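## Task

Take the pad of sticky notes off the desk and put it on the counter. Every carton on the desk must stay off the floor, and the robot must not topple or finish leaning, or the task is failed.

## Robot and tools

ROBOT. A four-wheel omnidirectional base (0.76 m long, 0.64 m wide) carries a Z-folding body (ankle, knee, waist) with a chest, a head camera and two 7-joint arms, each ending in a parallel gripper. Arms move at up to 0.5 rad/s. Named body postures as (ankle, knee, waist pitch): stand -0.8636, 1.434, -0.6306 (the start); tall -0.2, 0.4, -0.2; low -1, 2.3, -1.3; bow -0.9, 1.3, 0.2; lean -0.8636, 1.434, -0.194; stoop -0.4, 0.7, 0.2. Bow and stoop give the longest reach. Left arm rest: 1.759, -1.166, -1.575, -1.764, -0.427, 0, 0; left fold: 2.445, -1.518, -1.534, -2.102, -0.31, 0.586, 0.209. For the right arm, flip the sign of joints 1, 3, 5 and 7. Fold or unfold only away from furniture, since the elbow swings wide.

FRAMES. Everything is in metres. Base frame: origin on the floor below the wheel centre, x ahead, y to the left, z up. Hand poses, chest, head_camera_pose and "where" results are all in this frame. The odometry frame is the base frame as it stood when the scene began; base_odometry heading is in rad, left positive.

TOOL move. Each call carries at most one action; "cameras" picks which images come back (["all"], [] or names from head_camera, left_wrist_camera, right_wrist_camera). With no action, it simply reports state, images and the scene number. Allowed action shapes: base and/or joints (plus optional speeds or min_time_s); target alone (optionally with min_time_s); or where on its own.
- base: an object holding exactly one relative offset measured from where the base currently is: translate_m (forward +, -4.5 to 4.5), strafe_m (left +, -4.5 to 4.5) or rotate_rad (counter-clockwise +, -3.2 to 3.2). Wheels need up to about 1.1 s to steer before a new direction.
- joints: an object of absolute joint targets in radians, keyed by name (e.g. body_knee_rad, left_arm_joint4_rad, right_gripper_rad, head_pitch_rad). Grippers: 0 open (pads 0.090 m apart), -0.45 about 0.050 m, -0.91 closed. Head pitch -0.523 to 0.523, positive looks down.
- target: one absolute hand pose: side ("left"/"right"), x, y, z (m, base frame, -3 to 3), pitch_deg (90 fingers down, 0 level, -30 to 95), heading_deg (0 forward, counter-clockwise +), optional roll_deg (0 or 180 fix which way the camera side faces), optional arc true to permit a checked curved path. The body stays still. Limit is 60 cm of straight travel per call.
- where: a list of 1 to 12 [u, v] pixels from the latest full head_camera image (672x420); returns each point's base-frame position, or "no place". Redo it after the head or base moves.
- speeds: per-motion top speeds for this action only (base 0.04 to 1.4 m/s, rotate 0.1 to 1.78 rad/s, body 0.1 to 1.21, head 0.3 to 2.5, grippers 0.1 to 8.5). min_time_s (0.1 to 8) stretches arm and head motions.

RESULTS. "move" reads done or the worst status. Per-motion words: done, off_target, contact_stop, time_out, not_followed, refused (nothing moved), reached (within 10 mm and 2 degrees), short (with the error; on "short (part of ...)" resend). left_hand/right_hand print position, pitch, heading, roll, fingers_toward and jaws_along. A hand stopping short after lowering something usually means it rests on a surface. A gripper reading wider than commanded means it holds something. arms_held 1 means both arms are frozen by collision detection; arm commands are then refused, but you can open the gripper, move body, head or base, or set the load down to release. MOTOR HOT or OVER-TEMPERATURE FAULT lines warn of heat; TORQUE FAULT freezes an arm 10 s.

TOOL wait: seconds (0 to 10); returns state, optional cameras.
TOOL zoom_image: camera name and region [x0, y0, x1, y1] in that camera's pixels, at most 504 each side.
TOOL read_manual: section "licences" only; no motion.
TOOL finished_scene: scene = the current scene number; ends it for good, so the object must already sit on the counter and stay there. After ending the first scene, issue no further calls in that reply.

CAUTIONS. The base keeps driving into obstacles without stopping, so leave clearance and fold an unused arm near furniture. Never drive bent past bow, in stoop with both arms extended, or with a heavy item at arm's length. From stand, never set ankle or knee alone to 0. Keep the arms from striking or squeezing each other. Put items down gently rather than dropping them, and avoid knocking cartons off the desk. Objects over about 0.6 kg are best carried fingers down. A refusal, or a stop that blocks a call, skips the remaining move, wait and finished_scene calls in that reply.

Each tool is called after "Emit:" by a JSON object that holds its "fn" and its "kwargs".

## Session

Emit:
{"fn": "move", "kwargs": {"joints": {"head_yaw_rad":1.0}, "cameras": ["head_camera"]}}

Emit:
{"fn": "move", "kwargs": {"joints": {"head_yaw_rad":-1.3}, "cameras": ["head_camera"]}}

Scene clock: 1.53 s.
Joint torques (N m): left_arm=[-16.81 10.94 -6 -14.05 0.04 -2.54 0.06] | right_arm=[14.06 7.22 5.93 -14.04 -0.03 -2.41 -0.05]
move: done
base_odometry: x=+0.000 y=+0.000 heading=+0.000
turned_by_wheels: +0.000
turned_by_imu: +0.000
base_tilt: forward=+0.1 right=+0.8
base_status: not commanded
joint_positions: body_ankle_rad=-0.864 body_knee_rad=+1.434 body_waist_pitch_rad=-0.631 body_waist_roll_rad=+0.000 body_waist_yaw_rad=+0.000 left_arm_joint1_rad=+1.737 left_arm_joint2_rad=-1.164 left_arm_joint3_rad=-1.607 left_arm_joint4_rad=-1.798 left_arm_joint5_rad=-0.436 left_arm_joint6_rad=-0.012 left_arm_joint7_rad=-0.008 left_gripper_rad=+0.000 right_arm_joint1_rad=-1.779 right_arm_joint2_rad=-1.191 right_arm_joint3_rad=+1.554 right_arm_joint4_rad=-1.726 right_arm_joint5_rad=+0.418 right_arm_joint6_rad=+0.064 right_arm_joint7_rad=+0.013 right_gripper_rad=+0.000 head_yaw_rad=+1.000 head_roll_rad=+0.000 head_pitch_rad=+0.000
joint_status: all done
arms_held: 0
arms_held_load: -
chest: x=+0.0060 y=+0.0000 z=+1.1944 quat_wxyz=(+1.000, +0.000, -0.030, +0.000) (m; base frame)
head_camera_pose: x=+0.0016 y=+0.0989 z=+1.5599 quat_wxyz=(+0.542, -0.792, +0.203, -0.194) (m; base frame)
left_hand: x=+0.6065 y=+0.3274 z=+0.9894 quat_wxyz=(+0.033, +0.660, -0.014, +0.750) pitch_deg=-7.4 heading_deg=-3.8 roll_deg=+178.7 fingers_toward=(+0.99, -0.06, +0.13) jaws_along=(-0.07, -1.00, +0.02) (m; base frame)
right_hand: x=+0.5958 y=-0.3072 z=+0.8862 quat_wxyz=(+0.046, -0.732, -0.015, -0.679) pitch_deg=+4.2 heading_deg=+5.0 roll_deg=+182.7 fingers_toward=(+0.99, +0.09, -0.07) jaws_along=(+0.08, -1.00, -0.05) (m; base frame)
pictures: head_camera
camera_calibration:
head_camera: T_world_to_cam=[[0.842183, -0.532192, 0.0866051, -0.0837991], [-0.112585, -0.330647, -0.937015, 1.4945], [0.527307, 0.779387, -0.338383, 0.449905], [0, 0, 0, 1]] pos_world=[0.00159475, 0.0989048, 1.55987]

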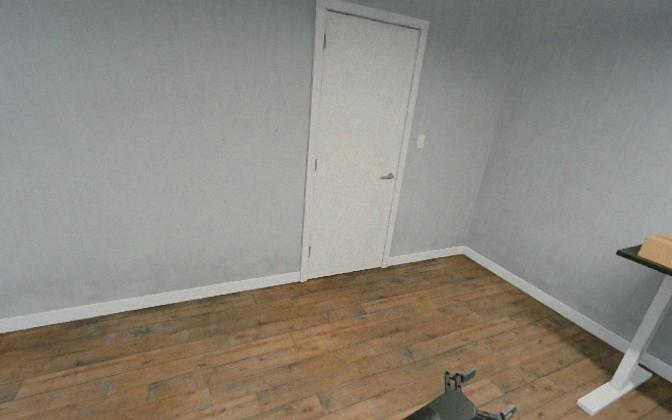

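Scene clock: 4.37 s.
Joint torques (N m): left_arm=[-17.11 10.88 -6.03 -14.04 -0.02 -2.52 0.09] | right_arm=[14.03 7.69 5.97 -14.07 0.17 -2.37 0.11]
move: done
base_odometry: x=+0.000 y=+0.000 heading=+0.000
turned_by_wheels: +0.000
turned_by_imu: +0.000
base_tilt: forward=+0.2 right=+0.8
base_status: not commanded
joint_positions: body_ankle_rad=-0.864 body_knee_rad=+1.434 body_waist_pitch_rad=-0.631 body_waist_roll_rad=+0.000 body_waist_yaw_rad=+0.000 left_arm_joint1_rad=+1.737 left_arm_joint2_rad=-1.164 left_arm_joint3_rad=-1.607 left_arm_joint4_rad=-1.798 left_arm_joint5_rad=-0.436 left_arm_joint6_rad=-0.012 left_arm_joint7_rad=-0.008 left_gripper_rad=+0.000 right_arm_joint1_rad=-1.779 right_arm_joint2_rad=-1.191 right_arm_joint3_rad=+1.554 right_arm_joint4_rad=-1.726 right_arm_joint5_rad=+0.418 right_arm_joint6_rad=+0.064 right_arm_joint7_rad=+0.013 right_gripper_rad=+0.000 head_yaw_rad=-1.300 head_roll_rad=+0.000 head_pitch_rad=+0.000
joint_status: all done
arms_held: 0
arms_held_load: -
chest: x=+0.0060 y=+0.0000 z=+1.1944 quat_wxyz=(+1.000, +0.000, -0.030, +0.000) (m; base frame)
head_camera_pose: x=+0.0243 y=-0.0887 z=+1.5613 quat_wxyz=(+0.088, -0.109, +0.816, -0.561) (m; base frame)
left_hand: x=+0.6065 y=+0.3274 z=+0.9894 quat_wxyz=(+0.033, +0.660, -0.014, +0.750) pitch_deg=-7.4 heading_deg=-3.8 roll_deg=+178.7 fingers_toward=(+0.99, -0.06, +0.13) jaws_along=(-0.07, -1.00, +0.02) (m; base frame)
right_hand: x=+0.5958 y=-0.3072 z=+0.8862 quat_wxyz=(+0.046, -0.732, -0.015, -0.679) pitch_deg=+4.2 heading_deg=+5.0 roll_deg=+182.7 fingers_toward=(+0.99, +0.09, -0.07) jaws_along=(+0.08, -1.00, -0.05) (m; base frame)
pictures: head_camera
camera_calibration:
head_camera: T_world_to_cam=[[-0.960836, -0.276228, -0.0221898, 0.0335229], [-0.0779226, 0.346151, -0.934937, 1.4923], [0.265937, -0.896592, -0.354119, 0.466806], [0, 0, 0, 1]] pos_world=[0.024353, -0.0887684, 1.56126]

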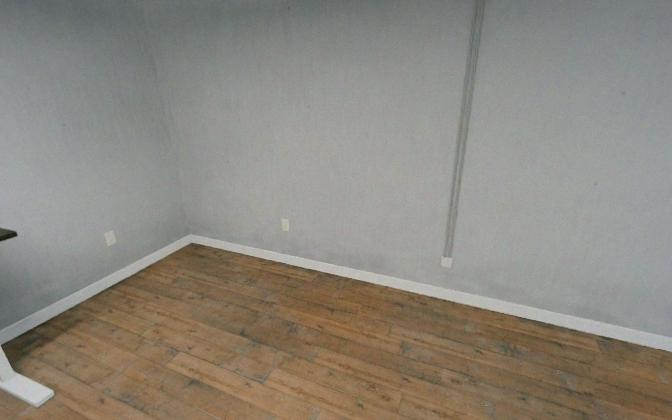

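Emit:
{"fn": "move", "kwargs": {"joints": {"head_yaw_rad":-0.2}, "cameras": ["head_camera"]}}

Emit:
{"fn": "zoom_image", "kwargs": {"camera": "head_camera", "region": [170, 110, 580, 320]}}

Scene clock: 6.93 s.
Joint torques (N m): left_arm=[-16.9 11.27 -5.94 -13.86 0.12 -2.57 0.07] | right_arm=[14.05 7.64 5.93 -14.12 0.21 -2.35 0]
move: done
base_odometry: x=+0.000 y=+0.000 heading=+0.000
turned_by_wheels: +0.000
turned_by_imu: +0.000
base_tilt: forward=+0.1 right=+0.8
base_status: not commanded
joint_positions: body_ankle_rad=-0.864 body_knee_rad=+1.434 body_waist_pitch_rad=-0.631 body_waist_roll_rad=+0.000 body_waist_yaw_rad=+0.000 left_arm_joint1_rad=+1.737 left_arm_joint2_rad=-1.164 left_arm_joint3_rad=-1.607 left_arm_joint4_rad=-1.798 left_arm_joint5_rad=-0.436 left_arm_joint6_rad=-0.012 left_arm_joint7_rad=-0.008 left_gripper_rad=+0.000 right_arm_joint1_rad=-1.779 right_arm_joint2_rad=-1.191 right_arm_joint3_rad=+1.554 right_arm_joint4_rad=-1.726 right_arm_joint5_rad=+0.418 right_arm_joint6_rad=+0.064 right_arm_joint7_rad=+0.013 right_gripper_rad=+0.000 head_yaw_rad=-0.200 head_roll_rad=+0.000 head_pitch_rad=+0.000
joint_status: all done
arms_held: 0
arms_held_load: -
chest: x=+0.0060 y=+0.0000 z=+1.1944 quat_wxyz=(+1.000, +0.000, -0.030, +0.000) (m; base frame)
head_camera_pose: x=+0.0742 y=+0.0073 z=+1.5643 quat_wxyz=(+0.365, -0.521, +0.621, -0.458) (m; base frame)
left_hand: x=+0.6065 y=+0.3274 z=+0.9894 quat_wxyz=(+0.033, +0.660, -0.014, +0.750) pitch_deg=-7.4 heading_deg=-3.8 roll_deg=+178.7 fingers_toward=(+0.99, -0.06, +0.13) jaws_along=(-0.07, -1.00, +0.02) (m; base frame)
right_hand: x=+0.5958 y=-0.3072 z=+0.8862 quat_wxyz=(+0.046, -0.732, -0.015, -0.679) pitch_deg=+4.2 heading_deg=+5.0 roll_deg=+182.7 fingers_toward=(+0.99, +0.09, -0.07) jaws_along=(+0.08, -1.00, -0.05) (m; base frame)
pictures: head_camera
camera_calibration:
head_camera: T_world_to_cam=[[-0.191389, -0.981214, 0.0242902, -0.0166164], [-0.312782, 0.0375142, -0.949084, 1.50756], [0.930343, -0.189241, -0.314085, 0.423659], [0, 0, 0, 1]] pos_world=[0.0742081, 0.00731478, 1.56427]

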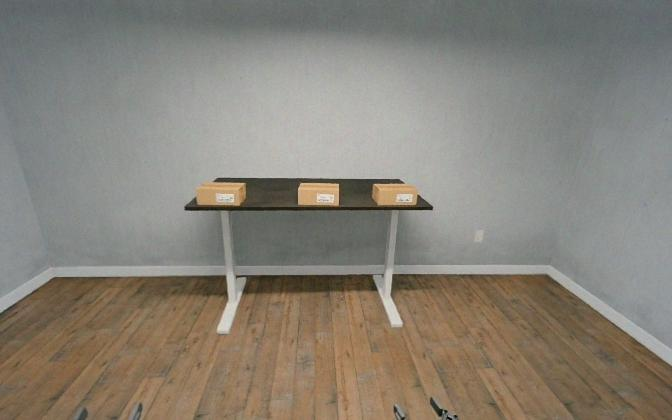

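Scaled by 1.229.

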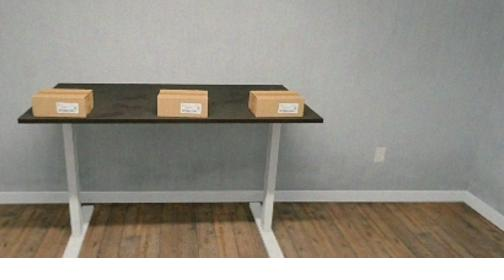

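Emit:
{"fn": "move", "kwargs": {"where": [[192,209],[425,208],[300,209]]}}

Emit:
{"fn": "move", "kwargs": {"base": {"rotate_rad":-0.2}, "joints": {"left_arm_joint1_rad":2.445,"left_arm_joint2_rad":-1.518,"left_arm_joint3_rad":-1.534,"left_arm_joint4_rad":-2.102,"left_arm_joint5_rad":-0.31,"left_arm_joint6_rad":0.586,"left_arm_joint7_rad":0.209,"body_ankle_rad":-0.4,"body_knee_rad":0.7,"body_waist_pitch_rad":0.1,"head_pitch_rad":0,"head_yaw_rad":0}, "cameras": ["head_camera"]}}

Scene clock: 8.53 s.
Joint torques (N m): left_arm=[-16.45 10.82 -6.07 -13.86 -0.02 -2.55 0.09] | right_arm=[14.65 7.92 5.87 -14.12 -0.16 -2.4 0]
base_odometry: x=+0.000 y=+0.000 heading=+0.000
turned_by_wheels: +0.000
turned_by_imu: +0.000
base_tilt: forward=+0.1 right=+0.8
where, head_camera: pixel (192, 209): x +1.974, y +0.472, z +0.959; pixel (425, 208): x +1.835, y -0.919, z +0.957; pixel (300, 209): x +1.925, y -0.150, z +0.951. By the robot's depth camera.
base_status: not commanded
joint_positions: body_ankle_rad=-0.864 body_knee_rad=+1.434 body_waist_pitch_rad=-0.631 body_waist_roll_rad=+0.000 body_waist_yaw_rad=+0.000 left_arm_joint1_rad=+1.737 left_arm_joint2_rad=-1.164 left_arm_joint3_rad=-1.607 left_arm_joint4_rad=-1.798 left_arm_joint5_rad=-0.436 left_arm_joint6_rad=-0.012 left_arm_joint7_rad=-0.008 left_gripper_rad=+0.000 right_arm_joint1_rad=-1.779 right_arm_joint2_rad=-1.191 right_arm_joint3_rad=+1.554 right_arm_joint4_rad=-1.726 right_arm_joint5_rad=+0.418 right_arm_joint6_rad=+0.064 right_arm_joint7_rad=+0.013 right_gripper_rad=+0.000 head_yaw_rad=-0.200 head_roll_rad=+0.000 head_pitch_rad=+0.000
joint_status: all done
arms_held: 0
arms_held_load: -
chest: x=+0.0060 y=+0.0000 z=+1.1944 quat_wxyz=(+1.000, +0.000, -0.030, +0.000) (m; base frame)
head_camera_pose: x=+0.0742 y=+0.0073 z=+1.5643 quat_wxyz=(+0.365, -0.521, +0.621, -0.458) (m; base frame)
left_hand: x=+0.6065 y=+0.3274 z=+0.9894 quat_wxyz=(+0.033, +0.660, -0.014, +0.750) pitch_deg=-7.4 heading_deg=-3.8 roll_deg=+178.7 fingers_toward=(+0.99, -0.06, +0.13) jaws_along=(-0.07, -1.00, +0.02) (m; base frame)
right_hand: x=+0.5958 y=-0.3072 z=+0.8862 quat_wxyz=(+0.046, -0.732, -0.015, -0.679) pitch_deg=+4.2 heading_deg=+5.0 roll_deg=+182.7 fingers_toward=(+0.99, +0.09, -0.07) jaws_along=(+0.08, -1.00, -0.05) (m; base frame)
pictures: none

Scene clock: 12.27 s.
Joint torques (N m): left_arm=[14.69 -0.86 0.51 -9.91 0.53 -0.15 0.45] | right_arm=[2.22 6.79 4.64 -12.25 -0.04 -2.04 0.13]
move: done
base_odometry: x=+0.000 y=+0.000 heading=-0.200
turned_by_wheels: -0.200
turned_by_imu: -0.199
base_tilt: forward=+0.3 right=+0.8
base_status: done
joint_positions: body_ankle_rad=-0.400 body_knee_rad=+0.700 body_waist_pitch_rad=+0.100 body_waist_roll_rad=+0.000 body_waist_yaw_rad=+0.000 left_arm_joint1_rad=+2.443 left_arm_joint2_rad=-1.515 left_arm_joint3_rad=-1.535 left_arm_joint4_rad=-2.101 left_arm_joint5_rad=-0.311 left_arm_joint6_rad=+0.584 left_arm_joint7_rad=+0.207 left_gripper_rad=+0.000 right_arm_joint1_rad=-1.781 right_arm_joint2_rad=-1.191 right_arm_joint3_rad=+1.555 right_arm_joint4_rad=-1.726 right_arm_joint5_rad=+0.418 right_arm_joint6_rad=+0.064 right_arm_joint7_rad=+0.013 right_gripper_rad=+0.000 head_yaw_rad=+0.000 head_roll_rad=+0.000 head_pitch_rad=+0.000
joint_status: all done
arms_held: 0
arms_held_load: -
chest: x=+0.2522 y=+0.0000 z=+1.3000 quat_wxyz=(+0.980, +0.000, +0.199, +0.000) (m; base frame)
head_camera_pose: x=+0.4743 y=+0.0277 z=+1.6025 quat_wxyz=(+0.266, -0.664, +0.641, -0.279) (m; base frame)
left_hand: x=+0.2654 y=+0.2407 z=+0.6798 quat_wxyz=(+0.011, +0.989, +0.099, +0.106) pitch_deg=+77.8 heading_deg=-0.1 roll_deg=+168.5 fingers_toward=(+0.21, +0.00, -0.98) jaws_along=(+0.19, -0.98, +0.04) (m; base frame)
right_hand: x=+0.6432 y=-0.3075 z=+0.7615 quat_wxyz=(+0.048, -0.868, -0.004, -0.494) pitch_deg=+30.5 heading_deg=+5.8 roll_deg=+185.3 fingers_toward=(+0.86, +0.09, -0.51) jaws_along=(+0.05, -1.00, -0.08) (m; base frame)
pictures: head_camera
camera_calibration:
head_camera: T_world_to_cam=[[0.0223153, -0.999314, 0.0295475, -0.0303079], [-0.70174, -0.0367073, -0.711487, 1.47402], [0.712084, -0.00485766, -0.702078, 0.787427], [0, 0, 0, 1]] pos_world=[0.474341, 0.0276452, 1.60248]

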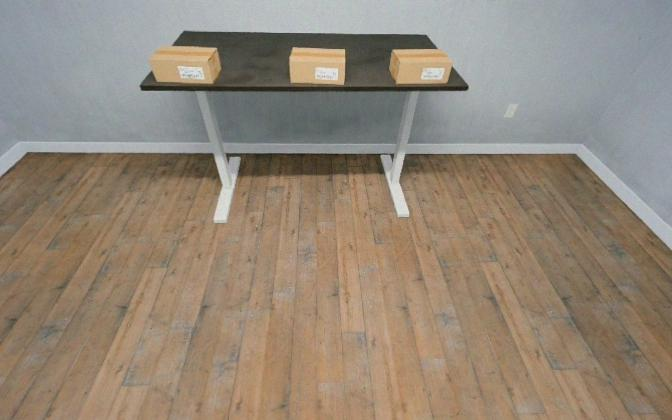

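Emit:
{"fn": "move", "kwargs": {"base": {"rotate_rad":0.1}, "joints": {"head_pitch_rad":0.2}}}

Emit:
{"fn": "move", "kwargs": {"base": {"translate_m":1.1}, "cameras": ["head_camera"]}}

Emit:
{"fn": "zoom_image", "kwargs": {"camera": "head_camera", "region": [100, 0, 600, 300]}}

Scene clock: 15.07 s.
Joint torques (N m): left_arm=[14.26 -0.48 0.47 -9.54 0.46 -0.23 0.27] | right_arm=[1.75 7.07 4.89 -12.19 0.05 -2.08 0.16]
move: done
base_odometry: x=+0.000 y=+0.000 heading=-0.100
turned_by_wheels: +0.100
turned_by_imu: +0.099
base_tilt: forward=+0.2 right=+0.8
base_status: done
joint_positions: body_ankle_rad=-0.400 body_knee_rad=+0.700 body_waist_pitch_rad=+0.100 body_waist_roll_rad=+0.000 body_waist_yaw_rad=+0.000 left_arm_joint1_rad=+2.444 left_arm_joint2_rad=-1.516 left_arm_joint3_rad=-1.534 left_arm_joint4_rad=-2.101 left_arm_joint5_rad=-0.311 left_arm_joint6_rad=+0.585 left_arm_joint7_rad=+0.208 left_gripper_rad=+0.000 right_arm_joint1_rad=-1.779 right_arm_joint2_rad=-1.191 right_arm_joint3_rad=+1.554 right_arm_joint4_rad=-1.726 right_arm_joint5_rad=+0.418 right_arm_joint6_rad=+0.064 right_arm_joint7_rad=+0.013 right_gripper_rad=+0.000 head_yaw_rad=+0.000 head_roll_rad=+0.000 head_pitch_rad=+0.200
joint_status: all done
arms_held: 0
arms_held_load: -
chest: x=+0.2522 y=+0.0000 z=+1.3000 quat_wxyz=(+0.980, +0.000, +0.199, +0.000) (m; base frame)
head_camera_pose: x=+0.4839 y=+0.0278 z=+1.5752 quat_wxyz=(+0.201, -0.688, +0.664, -0.212) (m; base frame)
left_hand: x=+0.2650 y=+0.2405 z=+0.6799 quat_wxyz=(+0.011, +0.989, +0.099, +0.105) pitch_deg=+77.8 heading_deg=-0.1 roll_deg=+168.5 fingers_toward=(+0.21, +0.00, -0.98) jaws_along=(+0.19, -0.98, +0.04) (m; base frame)
right_hand: x=+0.6441 y=-0.3069 z=+0.7622 quat_wxyz=(+0.048, -0.868, -0.004, -0.495) pitch_deg=+30.4 heading_deg=+5.9 roll_deg=+185.3 fingers_toward=(+0.86, +0.09, -0.51) jaws_along=(+0.06, -1.00, -0.08) (m; base frame)
pictures: none

Scene clock: 20.00 s.
Joint torques (N m): left_arm=[14.35 -0.4 0.41 -9.25 0.5 -0.33 0.26] | right_arm=[1.08 6.38 4.86 -12.27 -0.07 -2.13 0.16]
move: done
base_odometry: x=+1.095 y=-0.106 heading=-0.097
turned_by_wheels: +0.003
turned_by_imu: +0.000
base_tilt: forward=+0.2 right=+0.9
base_status: done
joint_positions: body_ankle_rad=-0.400 body_knee_rad=+0.700 body_waist_pitch_rad=+0.100 body_waist_roll_rad=+0.000 body_waist_yaw_rad=+0.000 left_arm_joint1_rad=+2.444 left_arm_joint2_rad=-1.516 left_arm_joint3_rad=-1.534 left_arm_joint4_rad=-2.102 left_arm_joint5_rad=-0.311 left_arm_joint6_rad=+0.585 left_arm_joint7_rad=+0.208 left_gripper_rad=+0.000 right_arm_joint1_rad=-1.778 right_arm_joint2_rad=-1.191 right_arm_joint3_rad=+1.555 right_arm_joint4_rad=-1.726 right_arm_joint5_rad=+0.418 right_arm_joint6_rad=+0.064 right_arm_joint7_rad=+0.013 right_gripper_rad=+0.000 head_yaw_rad=+0.000 head_roll_rad=+0.000 head_pitch_rad=+0.200
joint_status: not commanded
arms_held: 0
arms_held_load: -
chest: x=+0.2524 y=+0.0000 z=+1.3000 quat_wxyz=(+0.980, +0.000, +0.199, +0.000) (m; base frame)
head_camera_pose: x=+0.4842 y=+0.0277 z=+1.5751 quat_wxyz=(+0.201, -0.688, +0.664, -0.212) (m; base frame)
left_hand: x=+0.2655 y=+0.2404 z=+0.6801 quat_wxyz=(+0.011, +0.989, +0.099, +0.106) pitch_deg=+77.8 heading_deg=-0.1 roll_deg=+168.4 fingers_toward=(+0.21, +0.00, -0.98) jaws_along=(+0.19, -0.98, +0.04) (m; base frame)
right_hand: x=+0.6448 y=-0.3073 z=+0.7625 quat_wxyz=(+0.048, -0.868, -0.004, -0.495) pitch_deg=+30.4 heading_deg=+5.8 roll_deg=+185.3 fingers_toward=(+0.86, +0.09, -0.51) jaws_along=(+0.06, -1.00, -0.08) (m; base frame)
pictures: head_camera
camera_calibration:
head_camera: T_world_to_cam=[[0.02786, -0.999315, 0.0243455, -0.0241096], [-0.82934, -0.0367041, -0.557537, 1.28074], [0.558049, -0.00465766, -0.829795, 1.037], [0, 0, 0, 1]] pos_world=[0.484142, 0.0277454, 1.57515]

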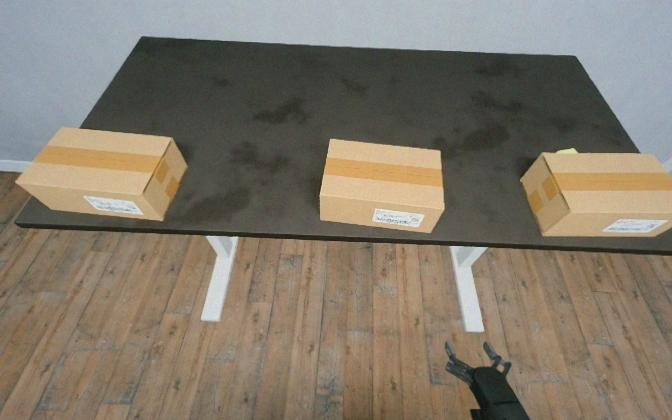

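Scaled by 1.008.

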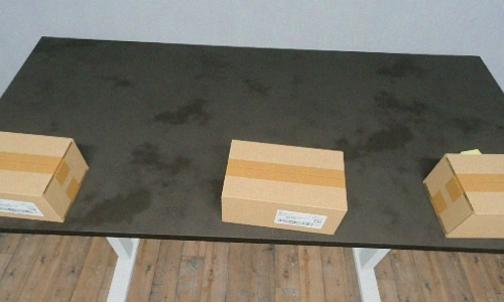

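Emit:
{"fn": "move", "kwargs": {"where": [[568,151],[40,226],[640,247],[625,155],[545,154]]}}

Emit:
{"fn": "move", "kwargs": {"base": {"strafe_m":-0.53}, "cameras": ["head_camera"]}}

Emit:
{"fn": "zoom_image", "kwargs": {"camera": "head_camera", "region": [240, 60, 480, 240]}}

Scene clock: 23.00 s.
Joint torques (N m): left_arm=[14.39 -0.58 0.38 -9.02 0.38 -0.35 0.27] | right_arm=[0.83 6.1 4.46 -12.14 0.29 -2.08 0.13]
base_odometry: x=+1.095 y=-0.106 heading=-0.097
turned_by_wheels: +0.000
turned_by_imu: +0.000
base_tilt: forward=+0.2 right=+0.8
where, head_camera: pixel (568, 151): x +1.078, y -0.559, z +0.996; pixel (40, 226): x +0.834, y +0.678, z +0.947; pixel (640, 247): x +0.832, y -0.652, z +0.954; pixel (625, 155): x +1.009, y -0.623, z +1.058; pixel (545, 154): x +1.004, y -0.442, z +1.056. By the robot's depth camera.
base_status: done
joint_positions: body_ankle_rad=-0.400 body_knee_rad=+0.700 body_waist_pitch_rad=+0.100 body_waist_roll_rad=+0.000 body_waist_yaw_rad=+0.000 left_arm_joint1_rad=+2.444 left_arm_joint2_rad=-1.516 left_arm_joint3_rad=-1.534 left_arm_joint4_rad=-2.102 left_arm_joint5_rad=-0.311 left_arm_joint6_rad=+0.585 left_arm_joint7_rad=+0.208 left_gripper_rad=+0.000 right_arm_joint1_rad=-1.778 right_arm_joint2_rad=-1.191 right_arm_joint3_rad=+1.555 right_arm_joint4_rad=-1.726 right_arm_joint5_rad=+0.418 right_arm_joint6_rad=+0.064 right_arm_joint7_rad=+0.013 right_gripper_rad=+0.000 head_yaw_rad=+0.000 head_roll_rad=+0.000 head_pitch_rad=+0.200
joint_status: not commanded
arms_held: 0
arms_held_load: -
chest: x=+0.2524 y=+0.0000 z=+1.3000 quat_wxyz=(+0.980, +0.000, +0.199, +0.000) (m; base frame)
head_camera_pose: x=+0.4842 y=+0.0277 z=+1.5751 quat_wxyz=(+0.201, -0.688, +0.664, -0.212) (m; base frame)
left_hand: x=+0.2655 y=+0.2404 z=+0.6801 quat_wxyz=(+0.011, +0.989, +0.099, +0.106) pitch_deg=+77.8 heading_deg=-0.1 roll_deg=+168.4 fingers_toward=(+0.21, +0.00, -0.98) jaws_along=(+0.19, -0.98, +0.04) (m; base frame)
right_hand: x=+0.6448 y=-0.3073 z=+0.7625 quat_wxyz=(+0.048, -0.868, -0.004, -0.495) pitch_deg=+30.4 heading_deg=+5.8 roll_deg=+185.3 fingers_toward=(+0.86, +0.09, -0.51) jaws_along=(+0.06, -1.00, -0.08) (m; base frame)
pictures: none

Scene clock: 27.00 s.
Joint torques (N m): left_arm=[14.19 0.79 0.23 -9.18 0.25 -0.32 0.21] | right_arm=[1.23 5.49 4.58 -12.35 -0.1 -2.05 0.08]
move: done
base_odometry: x=+1.044 y=-0.634 heading=-0.100
turned_by_wheels: -0.003
turned_by_imu: +0.003
base_tilt: forward=+0.2 right=+0.9
base_status: done
joint_positions: body_ankle_rad=-0.400 body_knee_rad=+0.700 body_waist_pitch_rad=+0.100 body_waist_roll_rad=+0.000 body_waist_yaw_rad=+0.000 left_arm_joint1_rad=+2.444 left_arm_joint2_rad=-1.518 left_arm_joint3_rad=-1.534 left_arm_joint4_rad=-2.102 left_arm_joint5_rad=-0.311 left_arm_joint6_rad=+0.585 left_arm_joint7_rad=+0.208 left_gripper_rad=+0.000 right_arm_joint1_rad=-1.778 right_arm_joint2_rad=-1.190 right_arm_joint3_rad=+1.555 right_arm_joint4_rad=-1.726 right_arm_joint5_rad=+0.418 right_arm_joint6_rad=+0.064 right_arm_joint7_rad=+0.013 right_gripper_rad=+0.000 head_yaw_rad=+0.000 head_roll_rad=+0.000 head_pitch_rad=+0.200
joint_status: not commanded
arms_held: 0
arms_held_load: -
chest: x=+0.2524 y=+0.0000 z=+1.3000 quat_wxyz=(+0.980, +0.000, +0.199, +0.000) (m; base frame)
head_camera_pose: x=+0.4842 y=+0.0276 z=+1.5751 quat_wxyz=(+0.201, -0.688, +0.664, -0.212) (m; base frame)
left_hand: x=+0.2651 y=+0.2398 z=+0.6801 quat_wxyz=(+0.011, +0.989, +0.100, +0.105) pitch_deg=+77.9 heading_deg=-0.2 roll_deg=+168.2 fingers_toward=(+0.21, +0.00, -0.98) jaws_along=(+0.20, -0.98, +0.04) (m; base frame)
right_hand: x=+0.6444 y=-0.3075 z=+0.7622 quat_wxyz=(+0.048, -0.868, -0.005, -0.495) pitch_deg=+30.4 heading_deg=+5.8 roll_deg=+185.2 fingers_toward=(+0.86, +0.09, -0.51) jaws_along=(+0.06, -1.00, -0.08) (m; base frame)
pictures: head_camera
camera_calibration:
head_camera: T_world_to_cam=[[0.0276627, -0.999327, 0.0240957, -0.02372], [-0.829346, -0.036401, -0.557548, 1.28075], [0.55805, -0.00456045, -0.829795, 1.037], [0, 0, 0, 1]] pos_world=[0.484142, 0.0276457, 1.57515]

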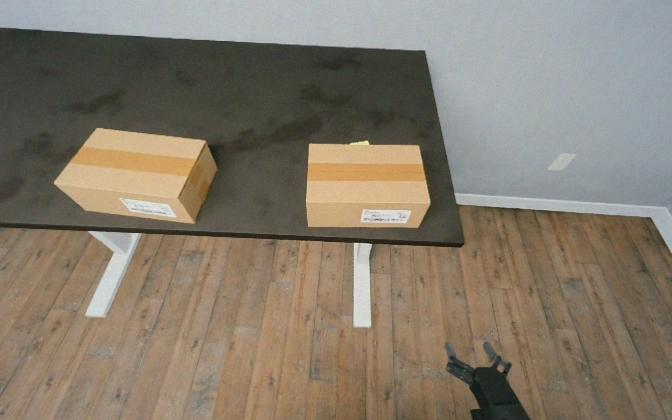

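Scaled by 2.100.

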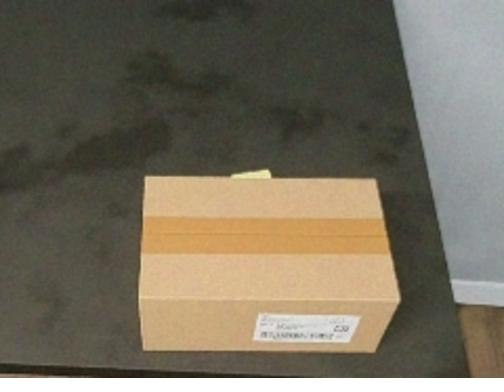

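Emit:
{"fn": "move", "kwargs": {"base": {"translate_m":-0.18}}}

Emit:
{"fn": "move", "kwargs": {"target": {"side":"right","x":0.65,"y":-0.3,"z":1.25,"pitch_deg":60,"heading_deg":0,"arc":true}}}

Emit:
{"fn": "move", "kwargs": {"base": {"translate_m":0.53}, "cameras": ["head_camera","right_wrist_camera"]}}

Emit:
{"fn": "zoom_image", "kwargs": {"camera": "head_camera", "region": [280, 180, 440, 320]}}

Scene clock: 31.60 s.
Joint torques (N m): left_arm=[13.88 1.18 0.09 -9.68 0.31 -0.36 0.18] | right_arm=[2.26 5.96 4.89 -12.25 -0.03 -2.09 0.12]
move: done
base_odometry: x=+0.865 y=-0.616 heading=-0.101
turned_by_wheels: +0.000
turned_by_imu: -0.004
base_tilt: forward=+0.1 right=+0.9
base_status: done
joint_positions: body_ankle_rad=-0.400 body_knee_rad=+0.700 body_waist_pitch_rad=+0.100 body_waist_roll_rad=+0.000 body_waist_yaw_rad=+0.000 left_arm_joint1_rad=+2.445 left_arm_joint2_rad=-1.518 left_arm_joint3_rad=-1.534 left_arm_joint4_rad=-2.101 left_arm_joint5_rad=-0.311 left_arm_joint6_rad=+0.585 left_arm_joint7_rad=+0.208 left_gripper_rad=+0.000 right_arm_joint1_rad=-1.780 right_arm_joint2_rad=-1.190 right_arm_joint3_rad=+1.554 right_arm_joint4_rad=-1.726 right_arm_joint5_rad=+0.418 right_arm_joint6_rad=+0.064 right_arm_joint7_rad=+0.013 right_gripper_rad=+0.000 head_yaw_rad=+0.000 head_roll_rad=+0.000 head_pitch_rad=+0.200
joint_status: not commanded
arms_held: 0
arms_held_load: -
chest: x=+0.2522 y=+0.0000 z=+1.3000 quat_wxyz=(+0.980, +0.000, +0.199, +0.000) (m; base frame)
head_camera_pose: x=+0.4838 y=+0.0276 z=+1.5753 quat_wxyz=(+0.201, -0.688, +0.664, -0.212) (m; base frame)
left_hand: x=+0.2639 y=+0.2398 z=+0.6799 quat_wxyz=(+0.011, +0.989, +0.100, +0.104) pitch_deg=+78.0 heading_deg=-0.2 roll_deg=+168.2 fingers_toward=(+0.21, +0.00, -0.98) jaws_along=(+0.20, -0.98, +0.04) (m; base frame)
right_hand: x=+0.6434 y=-0.3074 z=+0.7617 quat_wxyz=(+0.048, -0.868, -0.005, -0.494) pitch_deg=+30.5 heading_deg=+5.9 roll_deg=+185.2 fingers_toward=(+0.86, +0.09, -0.51) jaws_along=(+0.06, -1.00, -0.08) (m; base frame)
pictures: none

Scene clock: 37.57 s.
Joint torques (N m): left_arm=[13.59 1.25 0.14 -9.69 0.39 -0.44 0.21] | right_arm=[11.23 6.33 3.78 13.07 0.33 -0.95 -0.31]
move: done
base_odometry: x=+0.865 y=-0.616 heading=-0.101
turned_by_wheels: +0.000
turned_by_imu: -0.001
base_tilt: forward=+0.2 right=+0.9
base_status: not commanded
joint_positions: body_ankle_rad=-0.400 body_knee_rad=+0.700 body_waist_pitch_rad=+0.100 body_waist_roll_rad=+0.000 body_waist_yaw_rad=+0.000 left_arm_joint1_rad=+2.445 left_arm_joint2_rad=-1.518 left_arm_joint3_rad=-1.534 left_arm_joint4_rad=-2.101 left_arm_joint5_rad=-0.311 left_arm_joint6_rad=+0.585 left_arm_joint7_rad=+0.208 left_gripper_rad=+0.000 right_arm_joint1_rad=-0.888 right_arm_joint2_rad=+1.262 right_arm_joint3_rad=+1.524 right_arm_joint4_rad=-2.106 right_arm_joint5_rad=+2.971 right_arm_joint6_rad=+0.799 right_arm_joint7_rad=-0.165 right_gripper_rad=+0.000 head_yaw_rad=+0.000 head_roll_rad=+0.000 head_pitch_rad=+0.200
joint_status: not commanded
arms_held: 0
arms_held_load: -
chest: x=+0.2522 y=+0.0000 z=+1.3000 quat_wxyz=(+0.980, +0.000, +0.199, +0.000) (m; base frame)
head_camera_pose: x=+0.4838 y=+0.0276 z=+1.5753 quat_wxyz=(+0.201, -0.688, +0.664, -0.212) (m; base frame)
left_hand: x=+0.2640 y=+0.2398 z=+0.6799 quat_wxyz=(+0.011, +0.989, +0.100, +0.104) pitch_deg=+77.9 heading_deg=-0.2 roll_deg=+168.2 fingers_toward=(+0.21, +0.00, -0.98) jaws_along=(+0.20, -0.98, +0.04) (m; base frame)
right_hand: x=+0.6503 y=-0.2995 z=+1.2492 quat_wxyz=(+0.001, -0.966, -0.001, -0.258) pitch_deg=+60.1 heading_deg=+0.2 roll_deg=+180.2 fingers_toward=(+0.50, +0.00, -0.87) jaws_along=(+0.00, -1.00, +0.00) (m; base frame)
right_hand_status: reached (checked arc, to end with the hand's camera side down, planned for 5.5 s): 1 mm and 0.1 deg off.
pictures: none

Scene clock: 40.97 s.
Joint torques (N m): left_arm=[14.58 1.14 0.15 -9.15 0.4 -0.44 0.2] | right_arm=[10.23 6.59 4.2 13.38 0.4 -1.26 -0.32]
move: done
base_odometry: x=+1.393 y=-0.668 heading=-0.101
turned_by_wheels: +0.000
turned_by_imu: -0.001
base_tilt: forward=+0.2 right=+0.9
base_status: done
joint_positions: body_ankle_rad=-0.400 body_knee_rad=+0.700 body_waist_pitch_rad=+0.100 body_waist_roll_rad=+0.000 body_waist_yaw_rad=+0.000 left_arm_joint1_rad=+2.443 left_arm_joint2_rad=-1.518 left_arm_joint3_rad=-1.534 left_arm_joint4_rad=-2.102 left_arm_joint5_rad=-0.311 left_arm_joint6_rad=+0.585 left_arm_joint7_rad=+0.208 left_gripper_rad=+0.000 right_arm_joint1_rad=-0.887 right_arm_joint2_rad=+1.262 right_arm_joint3_rad=+1.523 right_arm_joint4_rad=-2.106 right_arm_joint5_rad=+2.971 right_arm_joint6_rad=+0.800 right_arm_joint7_rad=-0.165 right_gripper_rad=+0.000 head_yaw_rad=+0.000 head_roll_rad=+0.000 head_pitch_rad=+0.200
joint_status: not commanded
arms_held: 0
arms_held_load: -
chest: x=+0.2525 y=+0.0000 z=+1.2999 quat_wxyz=(+0.980, +0.000, +0.199, +0.000) (m; base frame)
head_camera_pose: x=+0.4843 y=+0.0276 z=+1.5751 quat_wxyz=(+0.201, -0.688, +0.664, -0.211) (m; base frame)
left_hand: x=+0.2656 y=+0.2398 z=+0.6801 quat_wxyz=(+0.011, +0.989, +0.100, +0.105) pitch_deg=+77.8 heading_deg=-0.2 roll_deg=+168.2 fingers_toward=(+0.21, +0.00, -0.98) jaws_along=(+0.20, -0.98, +0.04) (m; base frame)
right_hand: x=+0.6504 y=-0.2997 z=+1.2492 quat_wxyz=(+0.001, -0.966, -0.001, -0.258) pitch_deg=+60.1 heading_deg=+0.2 roll_deg=+180.1 fingers_toward=(+0.50, +0.00, -0.87) jaws_along=(+0.00, -1.00, +0.00) (m; base frame)
pictures: head_camera, right_wrist_camera
camera_calibration:
head_camera: T_world_to_cam=[[0.0277507, -0.999323, 0.0241475, -0.0238447], [-0.829421, -0.0365023, -0.55743, 1.28063], [0.557935, -0.00455938, -0.829872, 1.03704], [0, 0, 0, 1]] pos_world=[0.484242, 0.0276456, 1.57505]
right_wrist_camera: T_world_to_cam=[[-0.0252678, 0.99968, 0.000810782, 0.310075], [0.483094, 0.0115006, 0.875493, -1.39788], [0.875204, 0.0225135, -0.483231, 0.179443], [0, 0, 0, 1]] pos_world=[0.526093, -0.297939, 1.31029]

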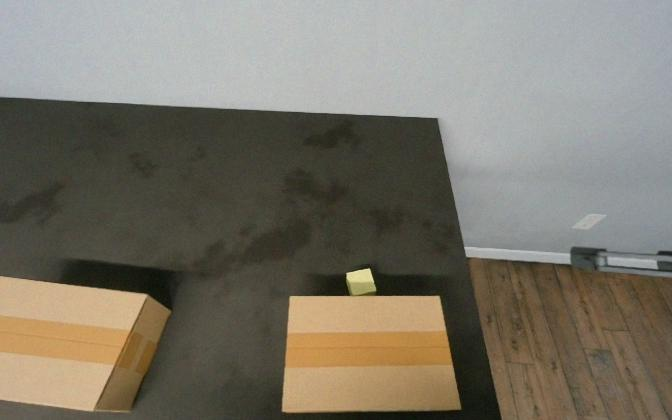

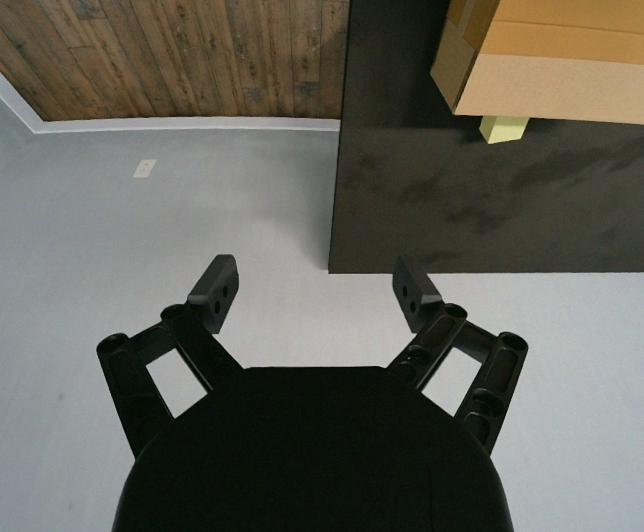

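Scaled by 3.150.

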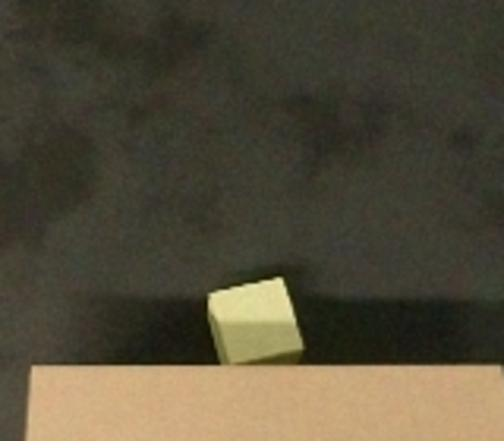

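Emit:
{"fn": "move", "kwargs": {"where": [[348,275],[368,271],[374,289],[354,292],[361,281],[357,287],[348,285],[300,299],[430,299],[372,285],[360,274],[345,290]]}}

Emit:
{"fn": "zoom_image", "kwargs": {"camera": "head_camera", "region": [330, 255, 390, 305]}}

Scene clock: 41.90 s.
Joint torques (N m): left_arm=[14.38 0.88 0.2 -9.16 0.36 -0.51 0.21] | right_arm=[9.76 6.6 4.1 13.25 0.36 -1.26 -0.28]
base_odometry: x=+1.393 y=-0.668 heading=-0.101
turned_by_wheels: +0.000
turned_by_imu: +0.000
base_tilt: forward=+0.2 right=+0.8
where, head_camera: pixel (348, 275): x +0.726, y -0.004, z +0.992; pixel (368, 271): x +0.735, y -0.043, z +0.992; pixel (374, 289): x +0.700, y -0.053, z +0.992; pixel (354, 292): x +0.692, y -0.015, z +0.993; pixel (361, 281): x +0.714, y -0.028, z +0.994; pixel (357, 287): x +0.703, y -0.021, z +0.991; pixel (348, 285): x +0.715, y -0.005, z +0.968; pixel (300, 299): x +0.655, y +0.078, z +1.056; pixel (430, 299): x +0.663, y -0.137, z +1.054; pixel (372, 285): x +0.707, y -0.049, z +0.992; pixel (360, 274): x +0.728, y -0.027, z +0.993; pixel (345, 290): x +0.708, y +0.000, z +0.957. By the robot's depth camera.
base_status: done
joint_positions: body_ankle_rad=-0.400 body_knee_rad=+0.700 body_waist_pitch_rad=+0.100 body_waist_roll_rad=+0.000 body_waist_yaw_rad=+0.000 left_arm_joint1_rad=+2.443 left_arm_joint2_rad=-1.518 left_arm_joint3_rad=-1.534 left_arm_joint4_rad=-2.102 left_arm_joint5_rad=-0.311 left_arm_joint6_rad=+0.585 left_arm_joint7_rad=+0.208 left_gripper_rad=+0.000 right_arm_joint1_rad=-0.887 right_arm_joint2_rad=+1.262 right_arm_joint3_rad=+1.523 right_arm_joint4_rad=-2.106 right_arm_joint5_rad=+2.971 right_arm_joint6_rad=+0.800 right_arm_joint7_rad=-0.165 right_gripper_rad=+0.000 head_yaw_rad=+0.000 head_roll_rad=+0.000 head_pitch_rad=+0.200
joint_status: not commanded
arms_held: 0
arms_held_load: -
chest: x=+0.2525 y=+0.0000 z=+1.2999 quat_wxyz=(+0.980, +0.000, +0.199, +0.000) (m; base frame)
head_camera_pose: x=+0.4843 y=+0.0276 z=+1.5751 quat_wxyz=(+0.201, -0.688, +0.664, -0.211) (m; base frame)
left_hand: x=+0.2656 y=+0.2398 z=+0.6801 quat_wxyz=(+0.011, +0.989, +0.100, +0.105) pitch_deg=+77.8 heading_deg=-0.2 roll_deg=+168.2 fingers_toward=(+0.21, +0.00, -0.98) jaws_along=(+0.20, -0.98, +0.04) (m; base frame)
right_hand: x=+0.6504 y=-0.2997 z=+1.2492 quat_wxyz=(+0.001, -0.966, -0.001, -0.258) pitch_deg=+60.1 heading_deg=+0.2 roll_deg=+180.1 fingers_toward=(+0.50, +0.00, -0.87) jaws_along=(+0.00, -1.00, +0.00) (m; base frame)
pictures: none

Scaled by 8.400.
This view is cut from an older image: the scene may have changed since it was taken.

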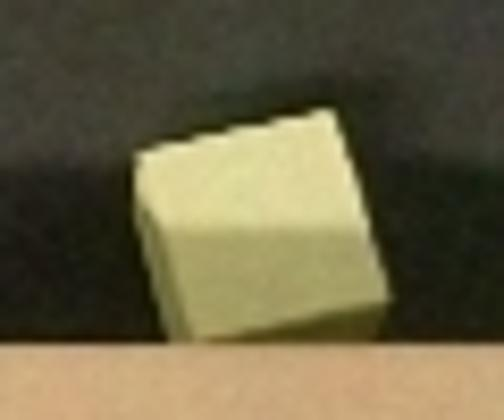

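Emit:
{"fn": "move", "kwargs": {"target": {"side":"right","x":0.721,"y":-0.026,"z":1.13,"pitch_deg":86,"heading_deg":15,"roll_deg":0,"arc":true}, "cameras": ["head_camera","right_wrist_camera"]}}

Scene clock: 43.43 s.
Joint torques (N m): left_arm=[14.01 0.89 0.28 -9.15 0.38 -0.43 0.21] | right_arm=[10.19 7.12 4.14 13.4 0.22 -1.23 -0.38]
move: refused
base_odometry: x=+1.393 y=-0.668 heading=-0.101
turned_by_wheels: +0.000
turned_by_imu: +0.000
base_tilt: forward=+0.2 right=+0.8
base_status: not commanded
joint_positions: body_ankle_rad=-0.400 body_knee_rad=+0.700 body_waist_pitch_rad=+0.100 body_waist_roll_rad=+0.000 body_waist_yaw_rad=+0.000 left_arm_joint1_rad=+2.443 left_arm_joint2_rad=-1.518 left_arm_joint3_rad=-1.534 left_arm_joint4_rad=-2.102 left_arm_joint5_rad=-0.311 left_arm_joint6_rad=+0.585 left_arm_joint7_rad=+0.208 left_gripper_rad=+0.000 right_arm_joint1_rad=-0.887 right_arm_joint2_rad=+1.262 right_arm_joint3_rad=+1.523 right_arm_joint4_rad=-2.106 right_arm_joint5_rad=+2.971 right_arm_joint6_rad=+0.800 right_arm_joint7_rad=-0.165 right_gripper_rad=+0.000 head_yaw_rad=+0.000 head_roll_rad=+0.000 head_pitch_rad=+0.200
joint_status: not commanded
arms_held: 0
arms_held_load: -
chest: x=+0.2525 y=+0.0000 z=+1.2999 quat_wxyz=(+0.980, +0.000, +0.199, +0.000) (m; base frame)
head_camera_pose: x=+0.4843 y=+0.0276 z=+1.5751 quat_wxyz=(+0.201, -0.688, +0.664, -0.211) (m; base frame)
left_hand: x=+0.2656 y=+0.2398 z=+0.6801 quat_wxyz=(+0.011, +0.989, +0.100, +0.105) pitch_deg=+77.8 heading_deg=-0.2 roll_deg=+168.2 fingers_toward=(+0.21, +0.00, -0.98) jaws_along=(+0.20, -0.98, +0.04) (m; base frame)
right_hand: x=+0.6504 y=-0.2997 z=+1.2492 quat_wxyz=(+0.001, -0.966, -0.001, -0.258) pitch_deg=+60.1 heading_deg=+0.2 roll_deg=+180.1 fingers_toward=(+0.50, +0.00, -0.87) jaws_along=(+0.00, -1.00, +0.00) (m; base frame)
right_hand_status: refused: the best posture that gets there brings the right wrist within 0.00 rad of the stop that joints 6 and 7 share (needs 0.10 rad clear). Nothing moved. A plan exists at "pitch_deg" 81.
pictures: head_camera, right_wrist_camera
camera_calibration:
head_camera: T_world_to_cam=[[0.0277507, -0.999323, 0.0241475, -0.0238447], [-0.829421, -0.0365023, -0.55743, 1.28063], [0.557935, -0.00455938, -0.829872, 1.03704], [0, 0, 0, 1]] pos_world=[0.484242, 0.0276456, 1.57505]
right_wrist_camera: T_world_to_cam=[[-0.025316, 0.999679, 0.000723207, 0.310215], [0.483092, 0.0116005, 0.875493, -1.39785], [0.875204, 0.0225134, -0.483231, 0.179443], [0, 0, 0, 1]] pos_world=[0.526093, -0.297939, 1.31029]

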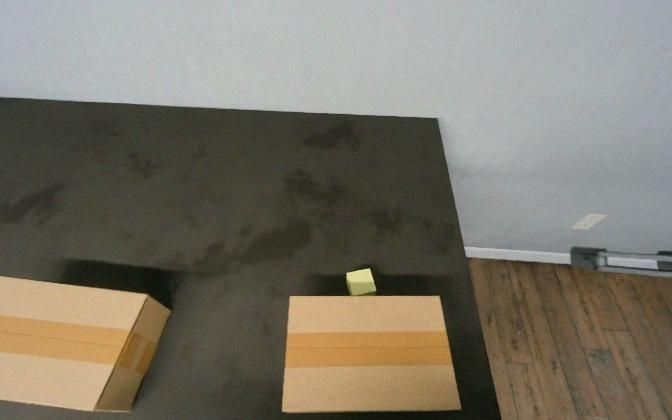

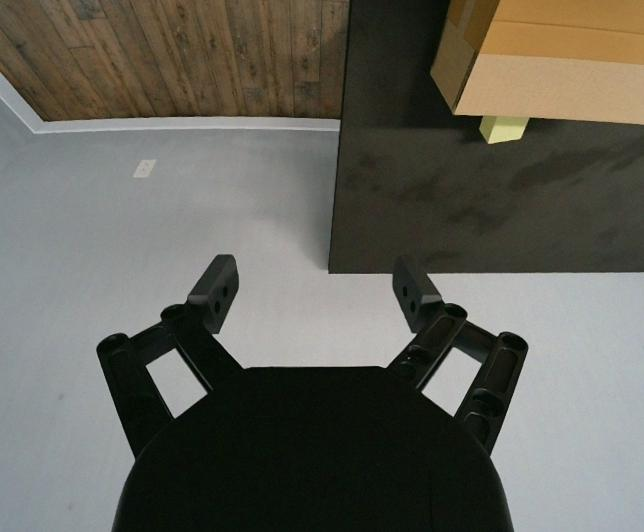

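Emit:
{"fn": "move", "kwargs": {"joints": {"body_waist_yaw_rad":-0.4,"head_yaw_rad":0.4}}}

Emit:
{"fn": "move", "kwargs": {"target": {"side":"right","x":0.721,"y":-0.026,"z":1.13,"pitch_deg":87,"heading_deg":15,"roll_deg":0,"arc":true}, "cameras": ["head_camera","right_wrist_camera"]}}

Scene clock: 47.23 s.
Joint torques (N m): left_arm=[13.9 -2.24 2.36 -9.37 0.22 -0.4 -0.18] | right_arm=[9.83 4.2 2.32 13.83 0.17 -1.22 -0.67]
move: done
base_odometry: x=+1.393 y=-0.668 heading=-0.101
turned_by_wheels: +0.000
turned_by_imu: +0.000
base_tilt: forward=+0.2 right=+0.9
base_status: not commanded
joint_positions: body_ankle_rad=-0.400 body_knee_rad=+0.700 body_waist_pitch_rad=+0.100 body_waist_roll_rad=+0.000 body_waist_yaw_rad=-0.400 left_arm_joint1_rad=+2.443 left_arm_joint2_rad=-1.518 left_arm_joint3_rad=-1.534 left_arm_joint4_rad=-2.102 left_arm_joint5_rad=-0.311 left_arm_joint6_rad=+0.585 left_arm_joint7_rad=+0.208 left_gripper_rad=+0.000 right_arm_joint1_rad=-0.887 right_arm_joint2_rad=+1.262 right_arm_joint3_rad=+1.523 right_arm_joint4_rad=-2.106 right_arm_joint5_rad=+2.971 right_arm_joint6_rad=+0.800 right_arm_joint7_rad=-0.165 right_gripper_rad=+0.000 head_yaw_rad=+0.400 head_roll_rad=+0.000 head_pitch_rad=+0.200
joint_status: all done
arms_held: 0
arms_held_load: -
chest: x=+0.2525 y=+0.0000 z=+1.2999 quat_wxyz=(+0.961, -0.039, +0.195, -0.195) (m; base frame)
head_camera_pose: x=+0.4852 y=+0.0327 z=+1.5747 quat_wxyz=(+0.201, -0.688, +0.664, -0.211) (m; base frame)
left_hand: x=+0.3332 y=+0.1222 z=+0.6515 quat_wxyz=(+0.107, +0.987, -0.074, +0.094) pitch_deg=+73.7 heading_deg=-53.1 roll_deg=+135.6 fingers_toward=(+0.17, -0.22, -0.96) jaws_along=(-0.17, -0.97, +0.20) (m; base frame)
right_hand: x=+0.5149 y=-0.4264 z=+1.3065 quat_wxyz=(-0.121, -0.947, +0.156, -0.253) pitch_deg=+57.4 heading_deg=-35.0 roll_deg=+163.7 fingers_toward=(+0.44, -0.31, -0.84) jaws_along=(-0.36, -0.92, +0.15) (m; base frame)
pictures: none

Scene clock: 47.53 s.
Joint torques (N m): left_arm=[13.74 -2.13 2.18 -9.47 0.3 -0.42 -0.15] | right_arm=[9.67 4.05 2.39 13.84 0.02 -1.22 -0.66]
move: refused
base_odometry: x=+1.393 y=-0.668 heading=-0.101
turned_by_wheels: +0.000
turned_by_imu: +0.000
base_tilt: forward=+0.1 right=+0.9
base_status: not commanded
joint_positions: body_ankle_rad=-0.400 body_knee_rad=+0.700 body_waist_pitch_rad=+0.100 body_waist_roll_rad=+0.000 body_waist_yaw_rad=-0.400 left_arm_joint1_rad=+2.443 left_arm_joint2_rad=-1.518 left_arm_joint3_rad=-1.534 left_arm_joint4_rad=-2.102 left_arm_joint5_rad=-0.311 left_arm_joint6_rad=+0.585 left_arm_joint7_rad=+0.208 left_gripper_rad=+0.000 right_arm_joint1_rad=-0.887 right_arm_joint2_rad=+1.262 right_arm_joint3_rad=+1.523 right_arm_joint4_rad=-2.106 right_arm_joint5_rad=+2.971 right_arm_joint6_rad=+0.800 right_arm_joint7_rad=-0.165 right_gripper_rad=+0.000 head_yaw_rad=+0.400 head_roll_rad=+0.000 head_pitch_rad=+0.200
joint_status: not commanded
arms_held: 0
arms_held_load: -
chest: x=+0.2525 y=+0.0000 z=+1.2999 quat_wxyz=(+0.961, -0.039, +0.195, -0.195) (m; base frame)
head_camera_pose: x=+0.4852 y=+0.0327 z=+1.5747 quat_wxyz=(+0.201, -0.688, +0.664, -0.211) (m; base frame)
left_hand: x=+0.3332 y=+0.1222 z=+0.6515 quat_wxyz=(+0.107, +0.987, -0.074, +0.094) pitch_deg=+73.7 heading_deg=-53.1 roll_deg=+135.6 fingers_toward=(+0.17, -0.22, -0.96) jaws_along=(-0.17, -0.97, +0.20) (m; base frame)
right_hand: x=+0.5149 y=-0.4264 z=+1.3065 quat_wxyz=(-0.121, -0.947, +0.156, -0.253) pitch_deg=+57.4 heading_deg=-35.0 roll_deg=+163.7 fingers_toward=(+0.44, -0.31, -0.84) jaws_along=(-0.36, -0.92, +0.15) (m; base frame)
right_hand_status: refused: no posture of the arm gets there (right_arm_joint3_rad would come within 0.1 rad of its limit): the closest leaves the hand 20 mm and 17.6 deg from the pose. Nothing moved. A plan exists at "pitch_deg" 72.
pictures: head_camera, right_wrist_camera
camera_calibration:
head_camera: T_world_to_cam=[[0.0279752, -0.999316, 0.0241758, -0.01892], [-0.829413, -0.0367043, -0.557429, 1.28142], [0.557935, -0.00445753, -0.829873, 1.03617], [0, 0, 0, 1]] pos_world=[0.485242, 0.0327455, 1.57465]
right_wrist_camera: T_world_to_cam=[[0.334846, 0.929974, -0.151748, 0.417483], [0.479772, -0.0296601, 0.876892, -1.39879], [0.810985, -0.366428, -0.456107, 0.16038], [0, 0, 0, 1]] pos_world=[0.401244, -0.370969, 1.36309]

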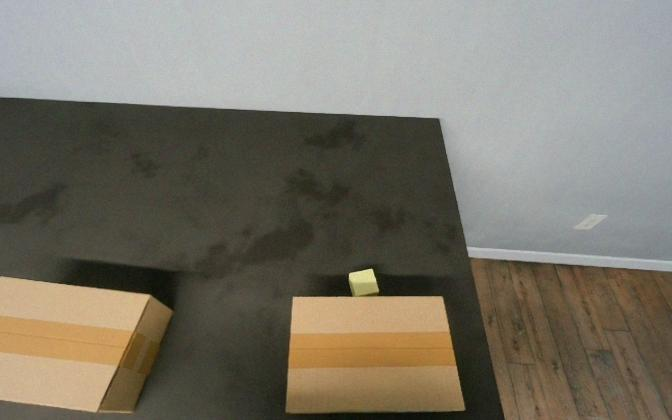

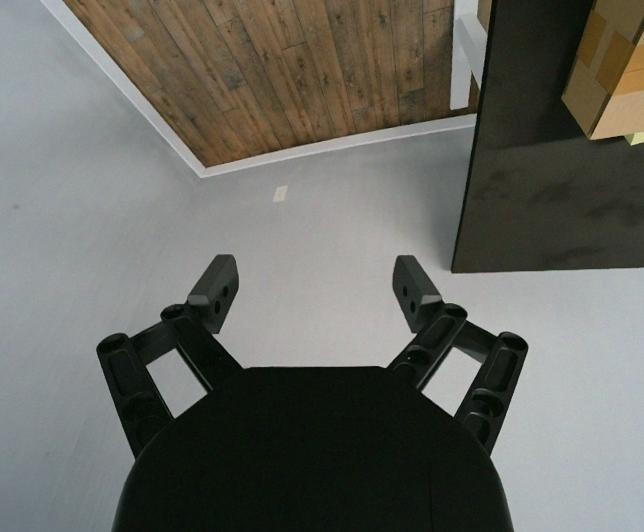

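Emit:
{"fn": "move", "kwargs": {"joints": {"body_waist_yaw_rad":0,"head_yaw_rad":0}}}

Emit:
{"fn": "move", "kwargs": {"target": {"side":"right","x":0.735,"y":-0.022,"z":1.13,"pitch_deg":80,"heading_deg":17,"roll_deg":0,"arc":true}, "cameras": ["head_camera","right_wrist_camera"]}}

Scene clock: 51.03 s.
Joint torques (N m): left_arm=[14.44 1.16 0.08 -9.18 0.27 -0.41 0.14] | right_arm=[10.35 6.48 4.05 13.2 0.44 -1.2 -0.33]
move: done
base_odometry: x=+1.393 y=-0.668 heading=-0.101
turned_by_wheels: +0.000
turned_by_imu: +0.000
base_tilt: forward=+0.2 right=+0.9
base_status: not commanded
joint_positions: body_ankle_rad=-0.400 body_knee_rad=+0.700 body_waist_pitch_rad=+0.100 body_waist_roll_rad=+0.000 body_waist_yaw_rad=+0.000 left_arm_joint1_rad=+2.443 left_arm_joint2_rad=-1.518 left_arm_joint3_rad=-1.534 left_arm_joint4_rad=-2.102 left_arm_joint5_rad=-0.311 left_arm_joint6_rad=+0.585 left_arm_joint7_rad=+0.208 left_gripper_rad=+0.000 right_arm_joint1_rad=-0.887 right_arm_joint2_rad=+1.262 right_arm_joint3_rad=+1.523 right_arm_joint4_rad=-2.106 right_arm_joint5_rad=+2.971 right_arm_joint6_rad=+0.800 right_arm_joint7_rad=-0.165 right_gripper_rad=+0.000 head_yaw_rad=+0.000 head_roll_rad=+0.000 head_pitch_rad=+0.200
joint_status: all done
arms_held: 0
arms_held_load: -
chest: x=+0.2525 y=+0.0000 z=+1.2999 quat_wxyz=(+0.980, +0.000, +0.199, +0.000) (m; base frame)
head_camera_pose: x=+0.4843 y=+0.0276 z=+1.5751 quat_wxyz=(+0.201, -0.688, +0.664, -0.212) (m; base frame)
left_hand: x=+0.2656 y=+0.2398 z=+0.6800 quat_wxyz=(+0.011, +0.989, +0.100, +0.105) pitch_deg=+77.8 heading_deg=-0.2 roll_deg=+168.2 fingers_toward=(+0.21, +0.00, -0.98) jaws_along=(+0.20, -0.98, +0.04) (m; base frame)
right_hand: x=+0.6503 y=-0.2998 z=+1.2492 quat_wxyz=(+0.000, -0.966, -0.001, -0.258) pitch_deg=+60.1 heading_deg=+0.1 roll_deg=+180.1 fingers_toward=(+0.50, +0.00, -0.87) jaws_along=(+0.00, -1.00, +0.00) (m; base frame)
pictures: none

Scene clock: 51.33 s.
Joint torques (N m): left_arm=[14.91 0.99 0.2 -9.29 0.3 -0.36 0.25] | right_arm=[10.68 6.41 4.01 13.22 0.33 -1.18 -0.32]
move: refused
base_odometry: x=+1.393 y=-0.668 heading=-0.101
turned_by_wheels: +0.000
turned_by_imu: +0.000
base_tilt: forward=+0.2 right=+0.8
base_status: not commanded
joint_positions: body_ankle_rad=-0.400 body_knee_rad=+0.700 body_waist_pitch_rad=+0.100 body_waist_roll_rad=+0.000 body_waist_yaw_rad=+0.000 left_arm_joint1_rad=+2.443 left_arm_joint2_rad=-1.518 left_arm_joint3_rad=-1.534 left_arm_joint4_rad=-2.102 left_arm_joint5_rad=-0.311 left_arm_joint6_rad=+0.585 left_arm_joint7_rad=+0.208 left_gripper_rad=+0.000 right_arm_joint1_rad=-0.887 right_arm_joint2_rad=+1.262 right_arm_joint3_rad=+1.523 right_arm_joint4_rad=-2.106 right_arm_joint5_rad=+2.971 right_arm_joint6_rad=+0.800 right_arm_joint7_rad=-0.165 right_gripper_rad=+0.000 head_yaw_rad=+0.000 head_roll_rad=+0.000 head_pitch_rad=+0.200
joint_status: not commanded
arms_held: 0
arms_held_load: -
chest: x=+0.2525 y=+0.0000 z=+1.2999 quat_wxyz=(+0.980, +0.000, +0.199, +0.000) (m; base frame)
head_camera_pose: x=+0.4843 y=+0.0276 z=+1.5751 quat_wxyz=(+0.201, -0.688, +0.664, -0.212) (m; base frame)
left_hand: x=+0.2656 y=+0.2398 z=+0.6800 quat_wxyz=(+0.011, +0.989, +0.100, +0.105) pitch_deg=+77.8 heading_deg=-0.2 roll_deg=+168.2 fingers_toward=(+0.21, +0.00, -0.98) jaws_along=(+0.20, -0.98, +0.04) (m; base frame)
right_hand: x=+0.6503 y=-0.2998 z=+1.2492 quat_wxyz=(+0.000, -0.966, -0.001, -0.258) pitch_deg=+60.1 heading_deg=+0.1 roll_deg=+180.1 fingers_toward=(+0.50, +0.00, -0.87) jaws_along=(+0.00, -1.00, +0.00) (m; base frame)
right_hand_status: refused: the best posture that gets there brings the right wrist within 0.00 rad of the stop that joints 6 and 7 share (needs 0.10 rad clear). Nothing moved. A plan exists at "pitch_deg" 75, or with the body in stoop. Moving the body there carries either hand up to 6.0 cm downward.
pictures: head_camera, right_wrist_camera
camera_calibration:
head_camera: T_world_to_cam=[[0.0275574, -0.999326, 0.0242595, -0.0239274], [-0.829428, -0.0364043, -0.557427, 1.28062], [0.557934, -0.00476028, -0.829872, 1.03704], [0, 0, 0, 1]] pos_world=[0.484242, 0.0276456, 1.57505]
right_wrist_camera: T_world_to_cam=[[-0.0250544, 0.999686, 0.000576696, 0.310369], [0.483095, 0.0116024, 0.875491, -1.39785], [0.875209, 0.0222135, -0.483234, 0.179356], [0, 0, 0, 1]] pos_world=[0.526094, -0.298038, 1.31029]

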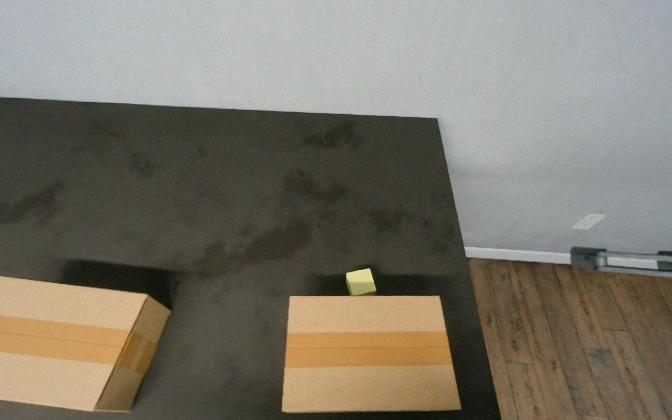

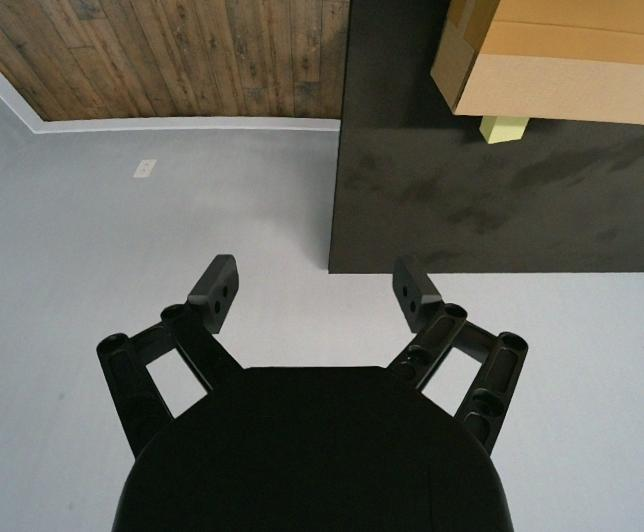

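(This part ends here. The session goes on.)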